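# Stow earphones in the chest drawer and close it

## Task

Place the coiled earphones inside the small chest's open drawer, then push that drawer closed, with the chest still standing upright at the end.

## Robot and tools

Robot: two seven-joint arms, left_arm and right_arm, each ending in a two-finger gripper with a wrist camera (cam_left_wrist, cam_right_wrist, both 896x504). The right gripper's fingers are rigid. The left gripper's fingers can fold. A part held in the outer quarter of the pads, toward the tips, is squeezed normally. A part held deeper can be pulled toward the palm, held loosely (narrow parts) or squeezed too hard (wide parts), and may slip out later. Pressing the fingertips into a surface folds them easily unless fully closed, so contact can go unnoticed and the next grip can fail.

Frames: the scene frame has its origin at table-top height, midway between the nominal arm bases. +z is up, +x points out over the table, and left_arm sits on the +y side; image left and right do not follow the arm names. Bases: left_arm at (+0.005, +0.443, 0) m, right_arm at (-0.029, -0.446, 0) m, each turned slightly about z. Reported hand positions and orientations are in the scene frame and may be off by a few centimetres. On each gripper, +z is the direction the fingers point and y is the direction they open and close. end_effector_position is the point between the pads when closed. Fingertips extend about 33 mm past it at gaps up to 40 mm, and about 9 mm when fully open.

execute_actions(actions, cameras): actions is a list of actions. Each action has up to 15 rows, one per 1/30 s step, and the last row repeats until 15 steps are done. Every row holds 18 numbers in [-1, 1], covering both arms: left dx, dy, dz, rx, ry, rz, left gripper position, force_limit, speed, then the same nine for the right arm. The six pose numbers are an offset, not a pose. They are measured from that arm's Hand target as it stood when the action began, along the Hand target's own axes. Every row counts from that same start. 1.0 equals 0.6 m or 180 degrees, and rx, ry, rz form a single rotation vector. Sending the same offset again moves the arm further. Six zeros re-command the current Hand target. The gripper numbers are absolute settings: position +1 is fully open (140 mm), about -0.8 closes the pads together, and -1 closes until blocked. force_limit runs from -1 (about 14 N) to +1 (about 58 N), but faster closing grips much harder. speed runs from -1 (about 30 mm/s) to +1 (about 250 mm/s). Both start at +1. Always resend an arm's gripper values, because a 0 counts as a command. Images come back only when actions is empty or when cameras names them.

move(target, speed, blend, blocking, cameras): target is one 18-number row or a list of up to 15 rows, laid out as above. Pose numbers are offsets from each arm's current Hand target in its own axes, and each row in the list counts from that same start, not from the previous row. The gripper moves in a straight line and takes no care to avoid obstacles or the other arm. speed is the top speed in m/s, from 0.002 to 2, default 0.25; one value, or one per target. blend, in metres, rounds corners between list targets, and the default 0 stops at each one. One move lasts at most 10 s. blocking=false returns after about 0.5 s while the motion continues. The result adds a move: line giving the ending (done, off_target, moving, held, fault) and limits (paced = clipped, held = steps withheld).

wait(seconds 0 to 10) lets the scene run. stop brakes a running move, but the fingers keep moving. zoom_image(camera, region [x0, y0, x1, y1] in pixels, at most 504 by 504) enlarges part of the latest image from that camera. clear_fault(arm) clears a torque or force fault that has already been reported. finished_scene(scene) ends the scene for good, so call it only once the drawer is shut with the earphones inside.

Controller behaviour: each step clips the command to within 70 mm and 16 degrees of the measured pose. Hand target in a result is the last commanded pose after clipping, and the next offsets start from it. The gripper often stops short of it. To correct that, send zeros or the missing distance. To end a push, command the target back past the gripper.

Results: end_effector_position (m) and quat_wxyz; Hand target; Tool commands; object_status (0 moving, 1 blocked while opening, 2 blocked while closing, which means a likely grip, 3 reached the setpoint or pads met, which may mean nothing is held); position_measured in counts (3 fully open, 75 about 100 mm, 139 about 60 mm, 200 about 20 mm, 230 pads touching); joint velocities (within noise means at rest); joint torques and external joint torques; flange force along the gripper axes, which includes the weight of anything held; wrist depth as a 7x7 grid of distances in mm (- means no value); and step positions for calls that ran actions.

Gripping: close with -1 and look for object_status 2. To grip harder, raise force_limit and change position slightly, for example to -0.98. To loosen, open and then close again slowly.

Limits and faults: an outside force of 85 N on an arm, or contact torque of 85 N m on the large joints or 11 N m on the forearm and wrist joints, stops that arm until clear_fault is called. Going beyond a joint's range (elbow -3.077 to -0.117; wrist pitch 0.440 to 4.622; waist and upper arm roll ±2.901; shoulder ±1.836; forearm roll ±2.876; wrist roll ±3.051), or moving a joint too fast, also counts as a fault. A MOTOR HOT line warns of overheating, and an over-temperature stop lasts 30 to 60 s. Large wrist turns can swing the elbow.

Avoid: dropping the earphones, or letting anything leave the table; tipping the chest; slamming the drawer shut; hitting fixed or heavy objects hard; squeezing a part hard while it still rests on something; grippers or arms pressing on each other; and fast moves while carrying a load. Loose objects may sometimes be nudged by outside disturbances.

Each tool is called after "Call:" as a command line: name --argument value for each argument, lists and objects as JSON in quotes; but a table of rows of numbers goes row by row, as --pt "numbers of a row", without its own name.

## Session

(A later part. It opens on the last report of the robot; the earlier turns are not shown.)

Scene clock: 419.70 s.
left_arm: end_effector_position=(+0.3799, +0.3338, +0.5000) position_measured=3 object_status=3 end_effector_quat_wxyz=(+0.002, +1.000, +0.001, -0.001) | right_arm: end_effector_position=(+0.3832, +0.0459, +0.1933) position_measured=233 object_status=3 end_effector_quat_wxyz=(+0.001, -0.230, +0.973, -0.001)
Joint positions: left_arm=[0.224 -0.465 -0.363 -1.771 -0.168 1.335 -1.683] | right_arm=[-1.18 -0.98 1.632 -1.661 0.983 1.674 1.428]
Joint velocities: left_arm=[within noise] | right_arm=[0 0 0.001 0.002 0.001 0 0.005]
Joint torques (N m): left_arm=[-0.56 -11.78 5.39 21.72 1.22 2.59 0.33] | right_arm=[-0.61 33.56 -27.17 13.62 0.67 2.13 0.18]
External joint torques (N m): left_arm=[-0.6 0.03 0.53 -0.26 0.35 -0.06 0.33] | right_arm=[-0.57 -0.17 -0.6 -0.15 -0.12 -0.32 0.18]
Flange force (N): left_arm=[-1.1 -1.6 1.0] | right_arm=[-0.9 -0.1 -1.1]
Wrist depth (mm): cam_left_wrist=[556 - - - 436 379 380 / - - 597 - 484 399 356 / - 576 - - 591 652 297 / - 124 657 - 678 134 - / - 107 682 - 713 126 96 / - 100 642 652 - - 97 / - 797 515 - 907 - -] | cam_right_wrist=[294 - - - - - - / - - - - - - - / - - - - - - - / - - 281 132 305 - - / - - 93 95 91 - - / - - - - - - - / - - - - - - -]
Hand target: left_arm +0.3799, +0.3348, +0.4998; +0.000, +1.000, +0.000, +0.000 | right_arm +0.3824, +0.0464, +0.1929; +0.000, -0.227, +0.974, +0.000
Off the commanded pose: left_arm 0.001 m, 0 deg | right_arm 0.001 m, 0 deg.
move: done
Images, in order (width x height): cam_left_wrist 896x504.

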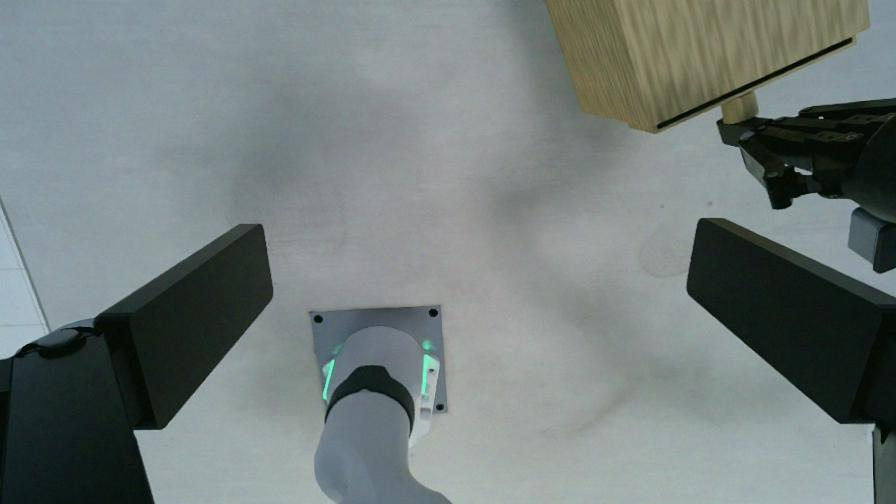

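Call:
move --target '[0,0,0,0,0,0,1,-1,0,-0.01,0,0,0,0,0,-1,-1,0]' --speed 0.03

Call:
move --target '[0,0,0,0,0,0,1,-1,0,-0.005,0,0,0,0,0,-1,-1,0]' --speed 0.03 --cameras '["cam_left_wrist"]'

Call:
zoom_image --camera "cam_left_wrist" --region '[620, 20, 896, 240]'

Scene clock: 428.83 s.
left_arm: end_effector_position=(+0.3799, +0.3338, +0.5000) position_measured=3 object_status=3 end_effector_quat_wxyz=(+0.002, +1.000, +0.001, -0.001) | right_arm: end_effector_position=(+0.3884, +0.0487, +0.1934) position_measured=233 object_status=3 end_effector_quat_wxyz=(+0.001, -0.230, +0.973, +0.000)
Joint positions: left_arm=[0.224 -0.465 -0.363 -1.771 -0.168 1.335 -1.683] | right_arm=[-1.203 -0.98 1.645 -1.637 0.983 1.671 1.433]
Joint torques (N m): left_arm=[-0.58 -11.66 5.42 21.73 1.19 2.6 0.32] | right_arm=[-0.51 34.06 -27.26 13.79 0.77 2.23 0.12]
External joint torques (N m): left_arm=[-0.48 0.21 0.77 -0.24 0.35 -0.05 0.32] | right_arm=[-0.45 -0.46 -0.73 -0.02 -0.02 -0.23 0.12]
Flange force (N): left_arm=[-0.6 -1.9 0.7] | right_arm=[-0.9 0.0 -0.8]
Wrist depth (mm): cam_left_wrist=[- 568 - 568 423 379 381 / - - 610 - 515 401 320 / - - 619 - 616 619 301 / 655 124 653 660 637 134 662 / - 107 697 701 - 125 96 / - 100 630 723 - 782 97 / - 797 489 810 - 797 -] | cam_right_wrist=[- - - - - - - / - - - - - - - / - - - - - - 311 / - - 265 132 287 - - / - - 92 95 91 - - / - - - - - - - / - - - - - - -]
Hand target: left_arm +0.3799, +0.3348, +0.4998; +0.000, +1.000, +0.000, +0.000 | right_arm +0.3878, +0.0491, +0.1929; +0.000, -0.227, +0.974, +0.000
Off the commanded pose: left_arm 0.001 m, 0 deg | right_arm 0.001 m, 0 deg.
move: done

Scene clock: 429.57 s.
left_arm: end_effector_position=(+0.3799, +0.3338, +0.5000) position_measured=3 object_status=3 end_effector_quat_wxyz=(+0.002, +1.000, +0.001, -0.001) | right_arm: end_effector_position=(+0.3910, +0.0501, +0.1934) position_measured=233 object_status=3 end_effector_quat_wxyz=(+0.001, -0.229, +0.973, +0.000)
Joint positions: left_arm=[0.224 -0.465 -0.363 -1.771 -0.168 1.335 -1.683] | right_arm=[-1.215 -0.98 1.652 -1.624 0.983 1.67 1.436]
Joint torques (N m): left_arm=[-0.52 -11.68 5.39 21.73 1.21 2.59 0.32] | right_arm=[-0.67 34.3 -26.54 14.24 0.77 2.26 0.12]
External joint torques (N m): left_arm=[-0.47 0.05 0.67 -0.17 0.36 -0.05 0.32] | right_arm=[-0.73 -0.44 -0.27 0.46 -0.03 -0.17 0.12]
Flange force (N): left_arm=[-0.9 -1.8 0.6] | right_arm=[-4.8 1.2 -1.0]
Wrist depth (mm): cam_left_wrist=[- 565 - 587 424 378 381 / 596 - - 584 466 401 331 / 627 - 619 597 - 622 302 / 671 125 638 - 674 134 635 / - 106 701 - 667 126 96 / - 93 578 637 - - 97 / - 797 496 775 - - -] | cam_right_wrist=[- - - - - - - / - 317 - - - - - / - 327 - - - - - / - - 276 132 299 - - / - - 93 95 91 - - / - - - - - - - / - - - - - - -]
Hand target: left_arm +0.3799, +0.3348, +0.4998; +0.000, +1.000, +0.000, +0.000 | right_arm +0.3905, +0.0504, +0.1929; +0.000, -0.227, +0.974, +0.000
Off the commanded pose: left_arm 0.001 m, 0 deg | right_arm 0.001 m, 0 deg.
move: done
Images, in order (width x height): cam_left_wrist 896x504.

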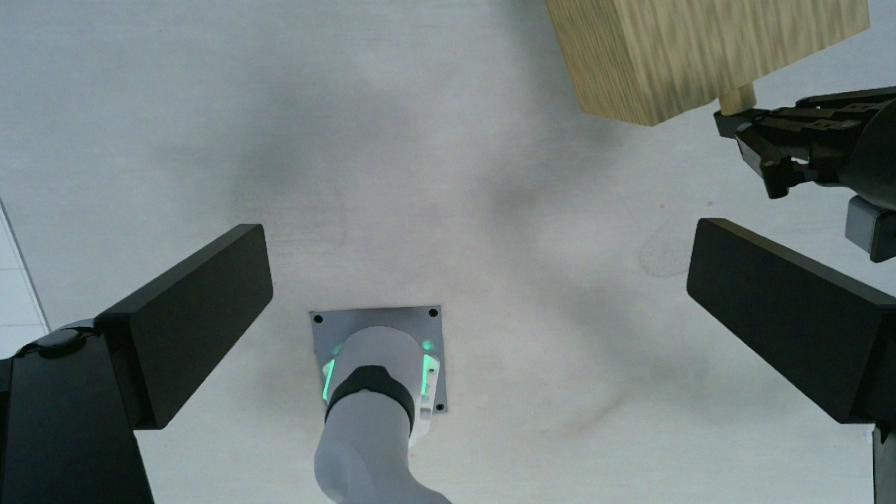

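Scaled by 1.826 from the camera's 896x504 image, which has a finer 1280x720 frame.

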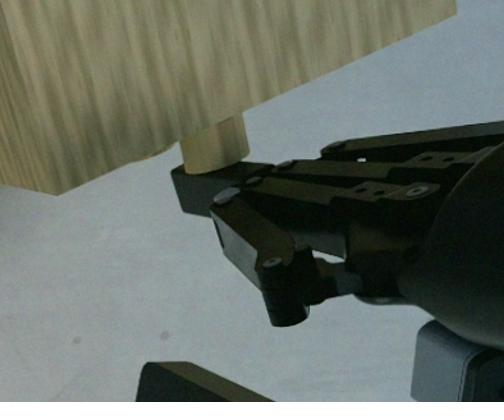

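Call:
move --target '[0,0,0,0,0,0,1,-1,0,-0.006,0,0,0,0,0,-1,-1,0]' --speed 0.02

Scene clock: 435.00 s.
left_arm: end_effector_position=(+0.3799, +0.3338, +0.5000) position_measured=3 object_status=3 end_effector_quat_wxyz=(+0.002, +1.000, +0.001, -0.001) | right_arm: end_effector_position=(+0.3928, +0.0510, +0.1935) position_measured=233 object_status=3 end_effector_quat_wxyz=(-0.001, -0.229, +0.973, +0.000)
Joint positions: left_arm=[0.224 -0.465 -0.363 -1.771 -0.168 1.335 -1.683] | right_arm=[-1.229 -0.982 1.658 -1.61 0.983 1.662 1.438]
Joint velocities: left_arm=[within noise] | right_arm=[-0.001 -0.001 0 0.001 0.001 -0.003 0.002]
Joint torques (N m): left_arm=[-0.62 -11.72 5.4 21.63 1.19 2.58 0.29] | right_arm=[-1.34 34.14 -26.55 13.76 1.17 3.01 0.17]
External joint torques (N m): left_arm=[-0.72 -0.05 0.48 -0.27 0.32 -0.07 0.29] | right_arm=[-1.57 -1.03 -0.38 -0.12 0.35 0.58 0.17]
Flange force (N): left_arm=[-1.4 -1.5 1.1] | right_arm=[-5.4 0.1 1.7]
Wrist depth (mm): cam_left_wrist=[- - - - 425 378 384 / - 600 566 - 525 395 330 / 669 621 606 - 625 - 293 / - 124 680 667 695 134 642 / - 106 709 697 705 126 96 / - 99 622 640 790 773 97 / - 782 515 - - - -] | cam_right_wrist=[- - - - - - - / - - - - - - - / - - - 317 - - - / - - 271 132 270 - - / - - 93 92 91 - - / - - - - - - - / - - - - - - -]
Hand target: left_arm +0.3799, +0.3348, +0.4998; +0.000, +1.000, +0.000, +0.000 | right_arm +0.3937, +0.0520, +0.1929; +0.000, -0.227, +0.974, +0.000
Off the commanded pose: left_arm 0.001 m, 0 deg | right_arm 0.001 m, 0 deg.
move: done

Call:
move --target '[0,0,0,0,0,0,1,-1,0,-0.006,0,0,0,0,0,-1,-1,0]' --speed 0.02 --cameras '["cam_left_wrist"]'

Call:
zoom_image --camera "cam_left_wrist" --region '[620, 20, 896, 240]'

Scene clock: 444.23 s.
left_arm: end_effector_position=(+0.3799, +0.3338, +0.5000) position_measured=3 object_status=3 end_effector_quat_wxyz=(+0.002, +1.000, +0.001, -0.001) | right_arm: end_effector_position=(+0.3936, +0.0519, +0.1937) position_measured=233 object_status=3 end_effector_quat_wxyz=(-0.004, -0.230, +0.973, -0.001)
Joint positions: left_arm=[0.224 -0.465 -0.363 -1.771 -0.168 1.335 -1.683] | right_arm=[-1.241 -0.985 1.662 -1.594 0.983 1.651 1.44]
Joint torques (N m): left_arm=[-0.56 -11.7 5.42 21.74 1.2 2.6 0.37] | right_arm=[-1.85 34.05 -26.31 13.5 1.25 4 0.11]
External joint torques (N m): left_arm=[-0.49 0.05 0.73 -0.19 0.35 -0.05 0.37] | right_arm=[-1.79 -1.73 0.02 -0.17 0.46 1.58 0.11]
Flange force (N): left_arm=[-1.0 -2.0 0.7] | right_arm=[-6.5 0.1 4.4]
Wrist depth (mm): cam_left_wrist=[565 - 563 - 442 379 383 / - 616 - - 594 397 342 / 622 - - - - - 298 / - 124 - - - 134 - / - 107 695 - - 125 96 / - 94 580 653 761 - 97 / - - 505 797 - - -] | cam_right_wrist=[- - - - - 290 - / - - - - - - - / - - - - 320 - - / - - 254 132 293 - - / 361 358 93 93 91 - - / 380 - - - - - - / - - - - - - -]
Hand target: left_arm +0.3799, +0.3348, +0.4998; +0.000, +1.000, +0.000, +0.000 | right_arm +0.3970, +0.0536, +0.1929; +0.000, -0.227, +0.974, +0.000
Off the commanded pose: left_arm 0.001 m, 0 deg | right_arm 0.004 m, 1 deg.
move: off_target (right_arm)
Images, in order (width x height): cam_left_wrist 896x504.

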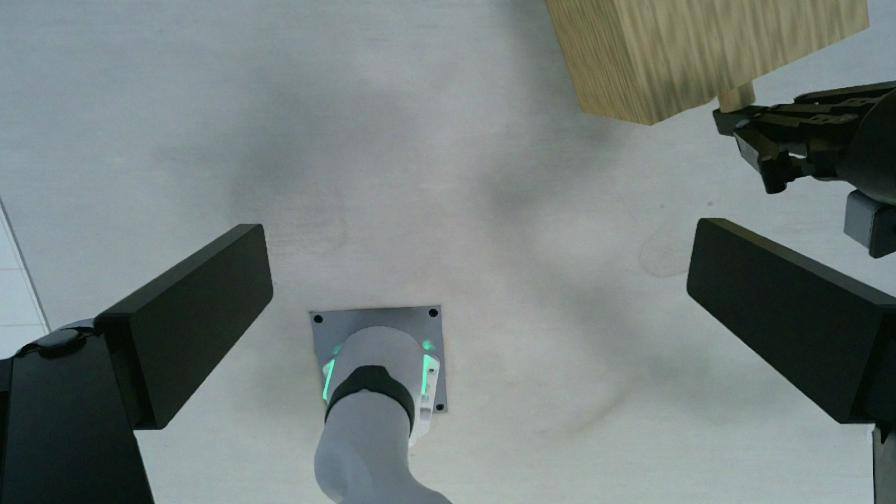

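Scaled by 1.826 from the camera's 896x504 image, which has a finer 1280x720 frame.

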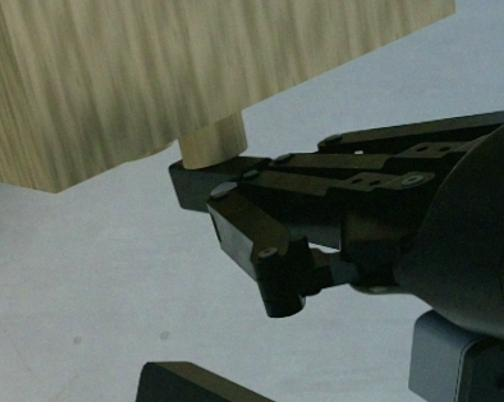

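Call:
move --pt "0 0 0 0 0 0 1 -1 0 0.06 0 0 0 0 0 -1 -1 0" --pt "0 0 0 0 0 0 1 -1 0 0.1 -0.22 -0.2 0 0 0 -1 -1 0" --speed '[0.06,0.18]' --blend '[0.01,0]' --cameras '["all"]'

Call:
zoom_image --camera "cam_left_wrist" --region '[580, 20, 896, 240]'

Call:
zoom_image --camera "cam_right_wrist" --region '[520, 100, 896, 400]'

Scene clock: 464.80 s.
left_arm: end_effector_position=(+0.3799, +0.3338, +0.5000) position_measured=3 object_status=3 end_effector_quat_wxyz=(+0.002, +1.000, +0.001, -0.001) | right_arm: end_effector_position=(+0.4030, -0.0911, +0.3130) position_measured=233 object_status=3 end_effector_quat_wxyz=(+0.002, -0.223, +0.975, +0.001)
Joint positions: left_arm=[0.224 -0.465 -0.363 -1.771 -0.168 1.335 -1.683] | right_arm=[-1.067 -0.795 1.335 -1.791 0.77 1.564 1.276]
Joint velocities: left_arm=[within noise] | right_arm=[0 0.001 -0.001 0.001 0 0.001 -0.008]
Joint torques (N m): left_arm=[-0.57 -11.75 5.48 21.67 1.23 2.59 0.29] | right_arm=[0.4 21.55 -23.15 16.72 0.43 2.12 -0.15]
External joint torques (N m): left_arm=[-0.56 0.05 0.7 -0.3 0.37 -0.06 0.29] | right_arm=[0.27 1.01 -0.56 -0.48 -0.37 -0.34 -0.15]
Flange force (N): left_arm=[-1.2 -1.9 1.1] | right_arm=[4.1 -1.4 -0.9]
Wrist depth (mm): cam_left_wrist=[- 567 567 - 432 379 385 / 598 - 598 - 493 397 609 / 640 633 622 638 632 648 - / - 135 - - 652 134 113 / - 107 - 719 676 126 96 / - 738 575 655 - - 97 / - 802 502 787 852 787 -] | cam_right_wrist=[- - - - - - - / - - - - - - - / - - - - - - - / - - - 120 399 415 - / - - 87 93 91 308 - / - - - - - - 266 / - - - - - - -]
Hand target: left_arm +0.3799, +0.3348, +0.4998; +0.000, +1.000, +0.000, +0.000 | right_arm +0.4016, -0.0913, +0.3129; +0.000, -0.227, +0.974, +0.000
Off the commanded pose: left_arm 0.001 m, 0 deg | right_arm 0.001 m, 1 deg.
move: done

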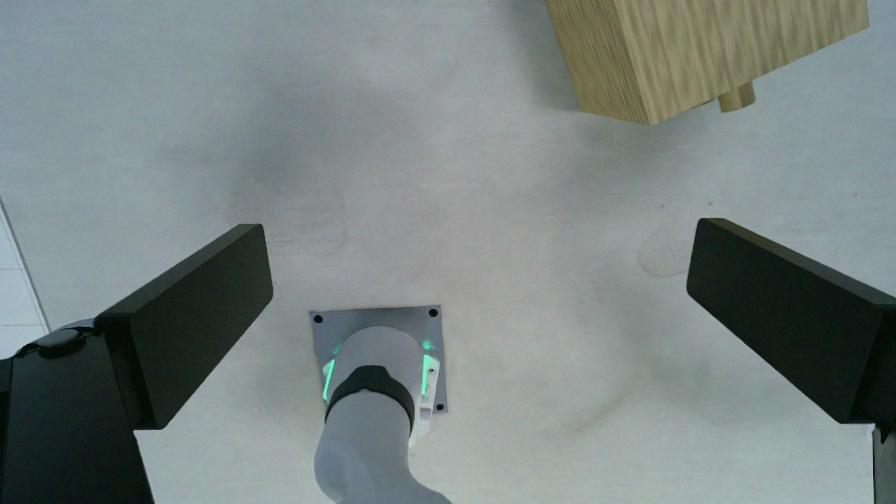

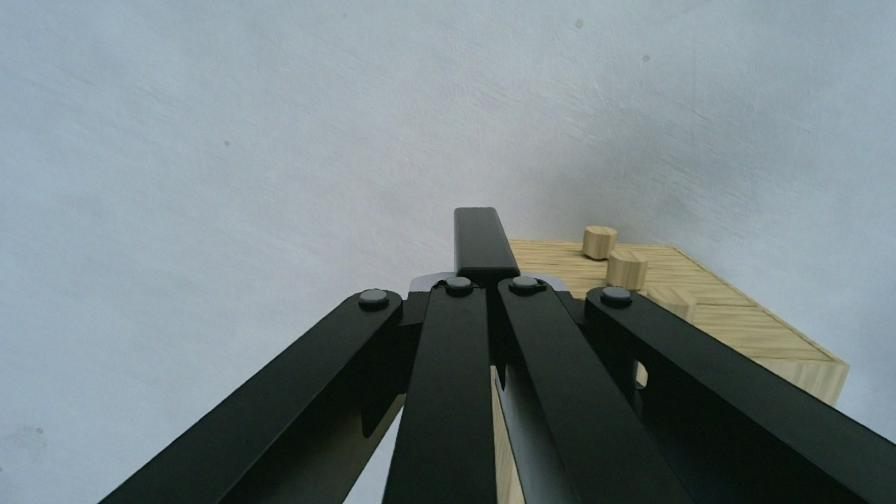

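Scaled by 1.595 from the camera's 896x504 image, which has a finer 1280x720 frame.

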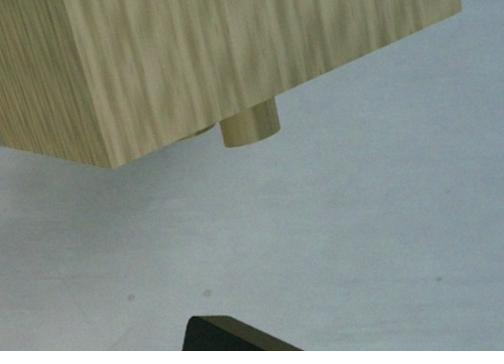

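Scaled by 1.340 from the camera's 896x504 image, which has a finer 1280x720 frame.

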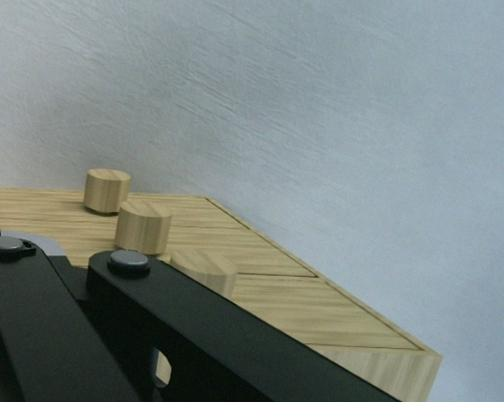

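Call:
finished_scene --scene 2

The scene is finished: the task was done.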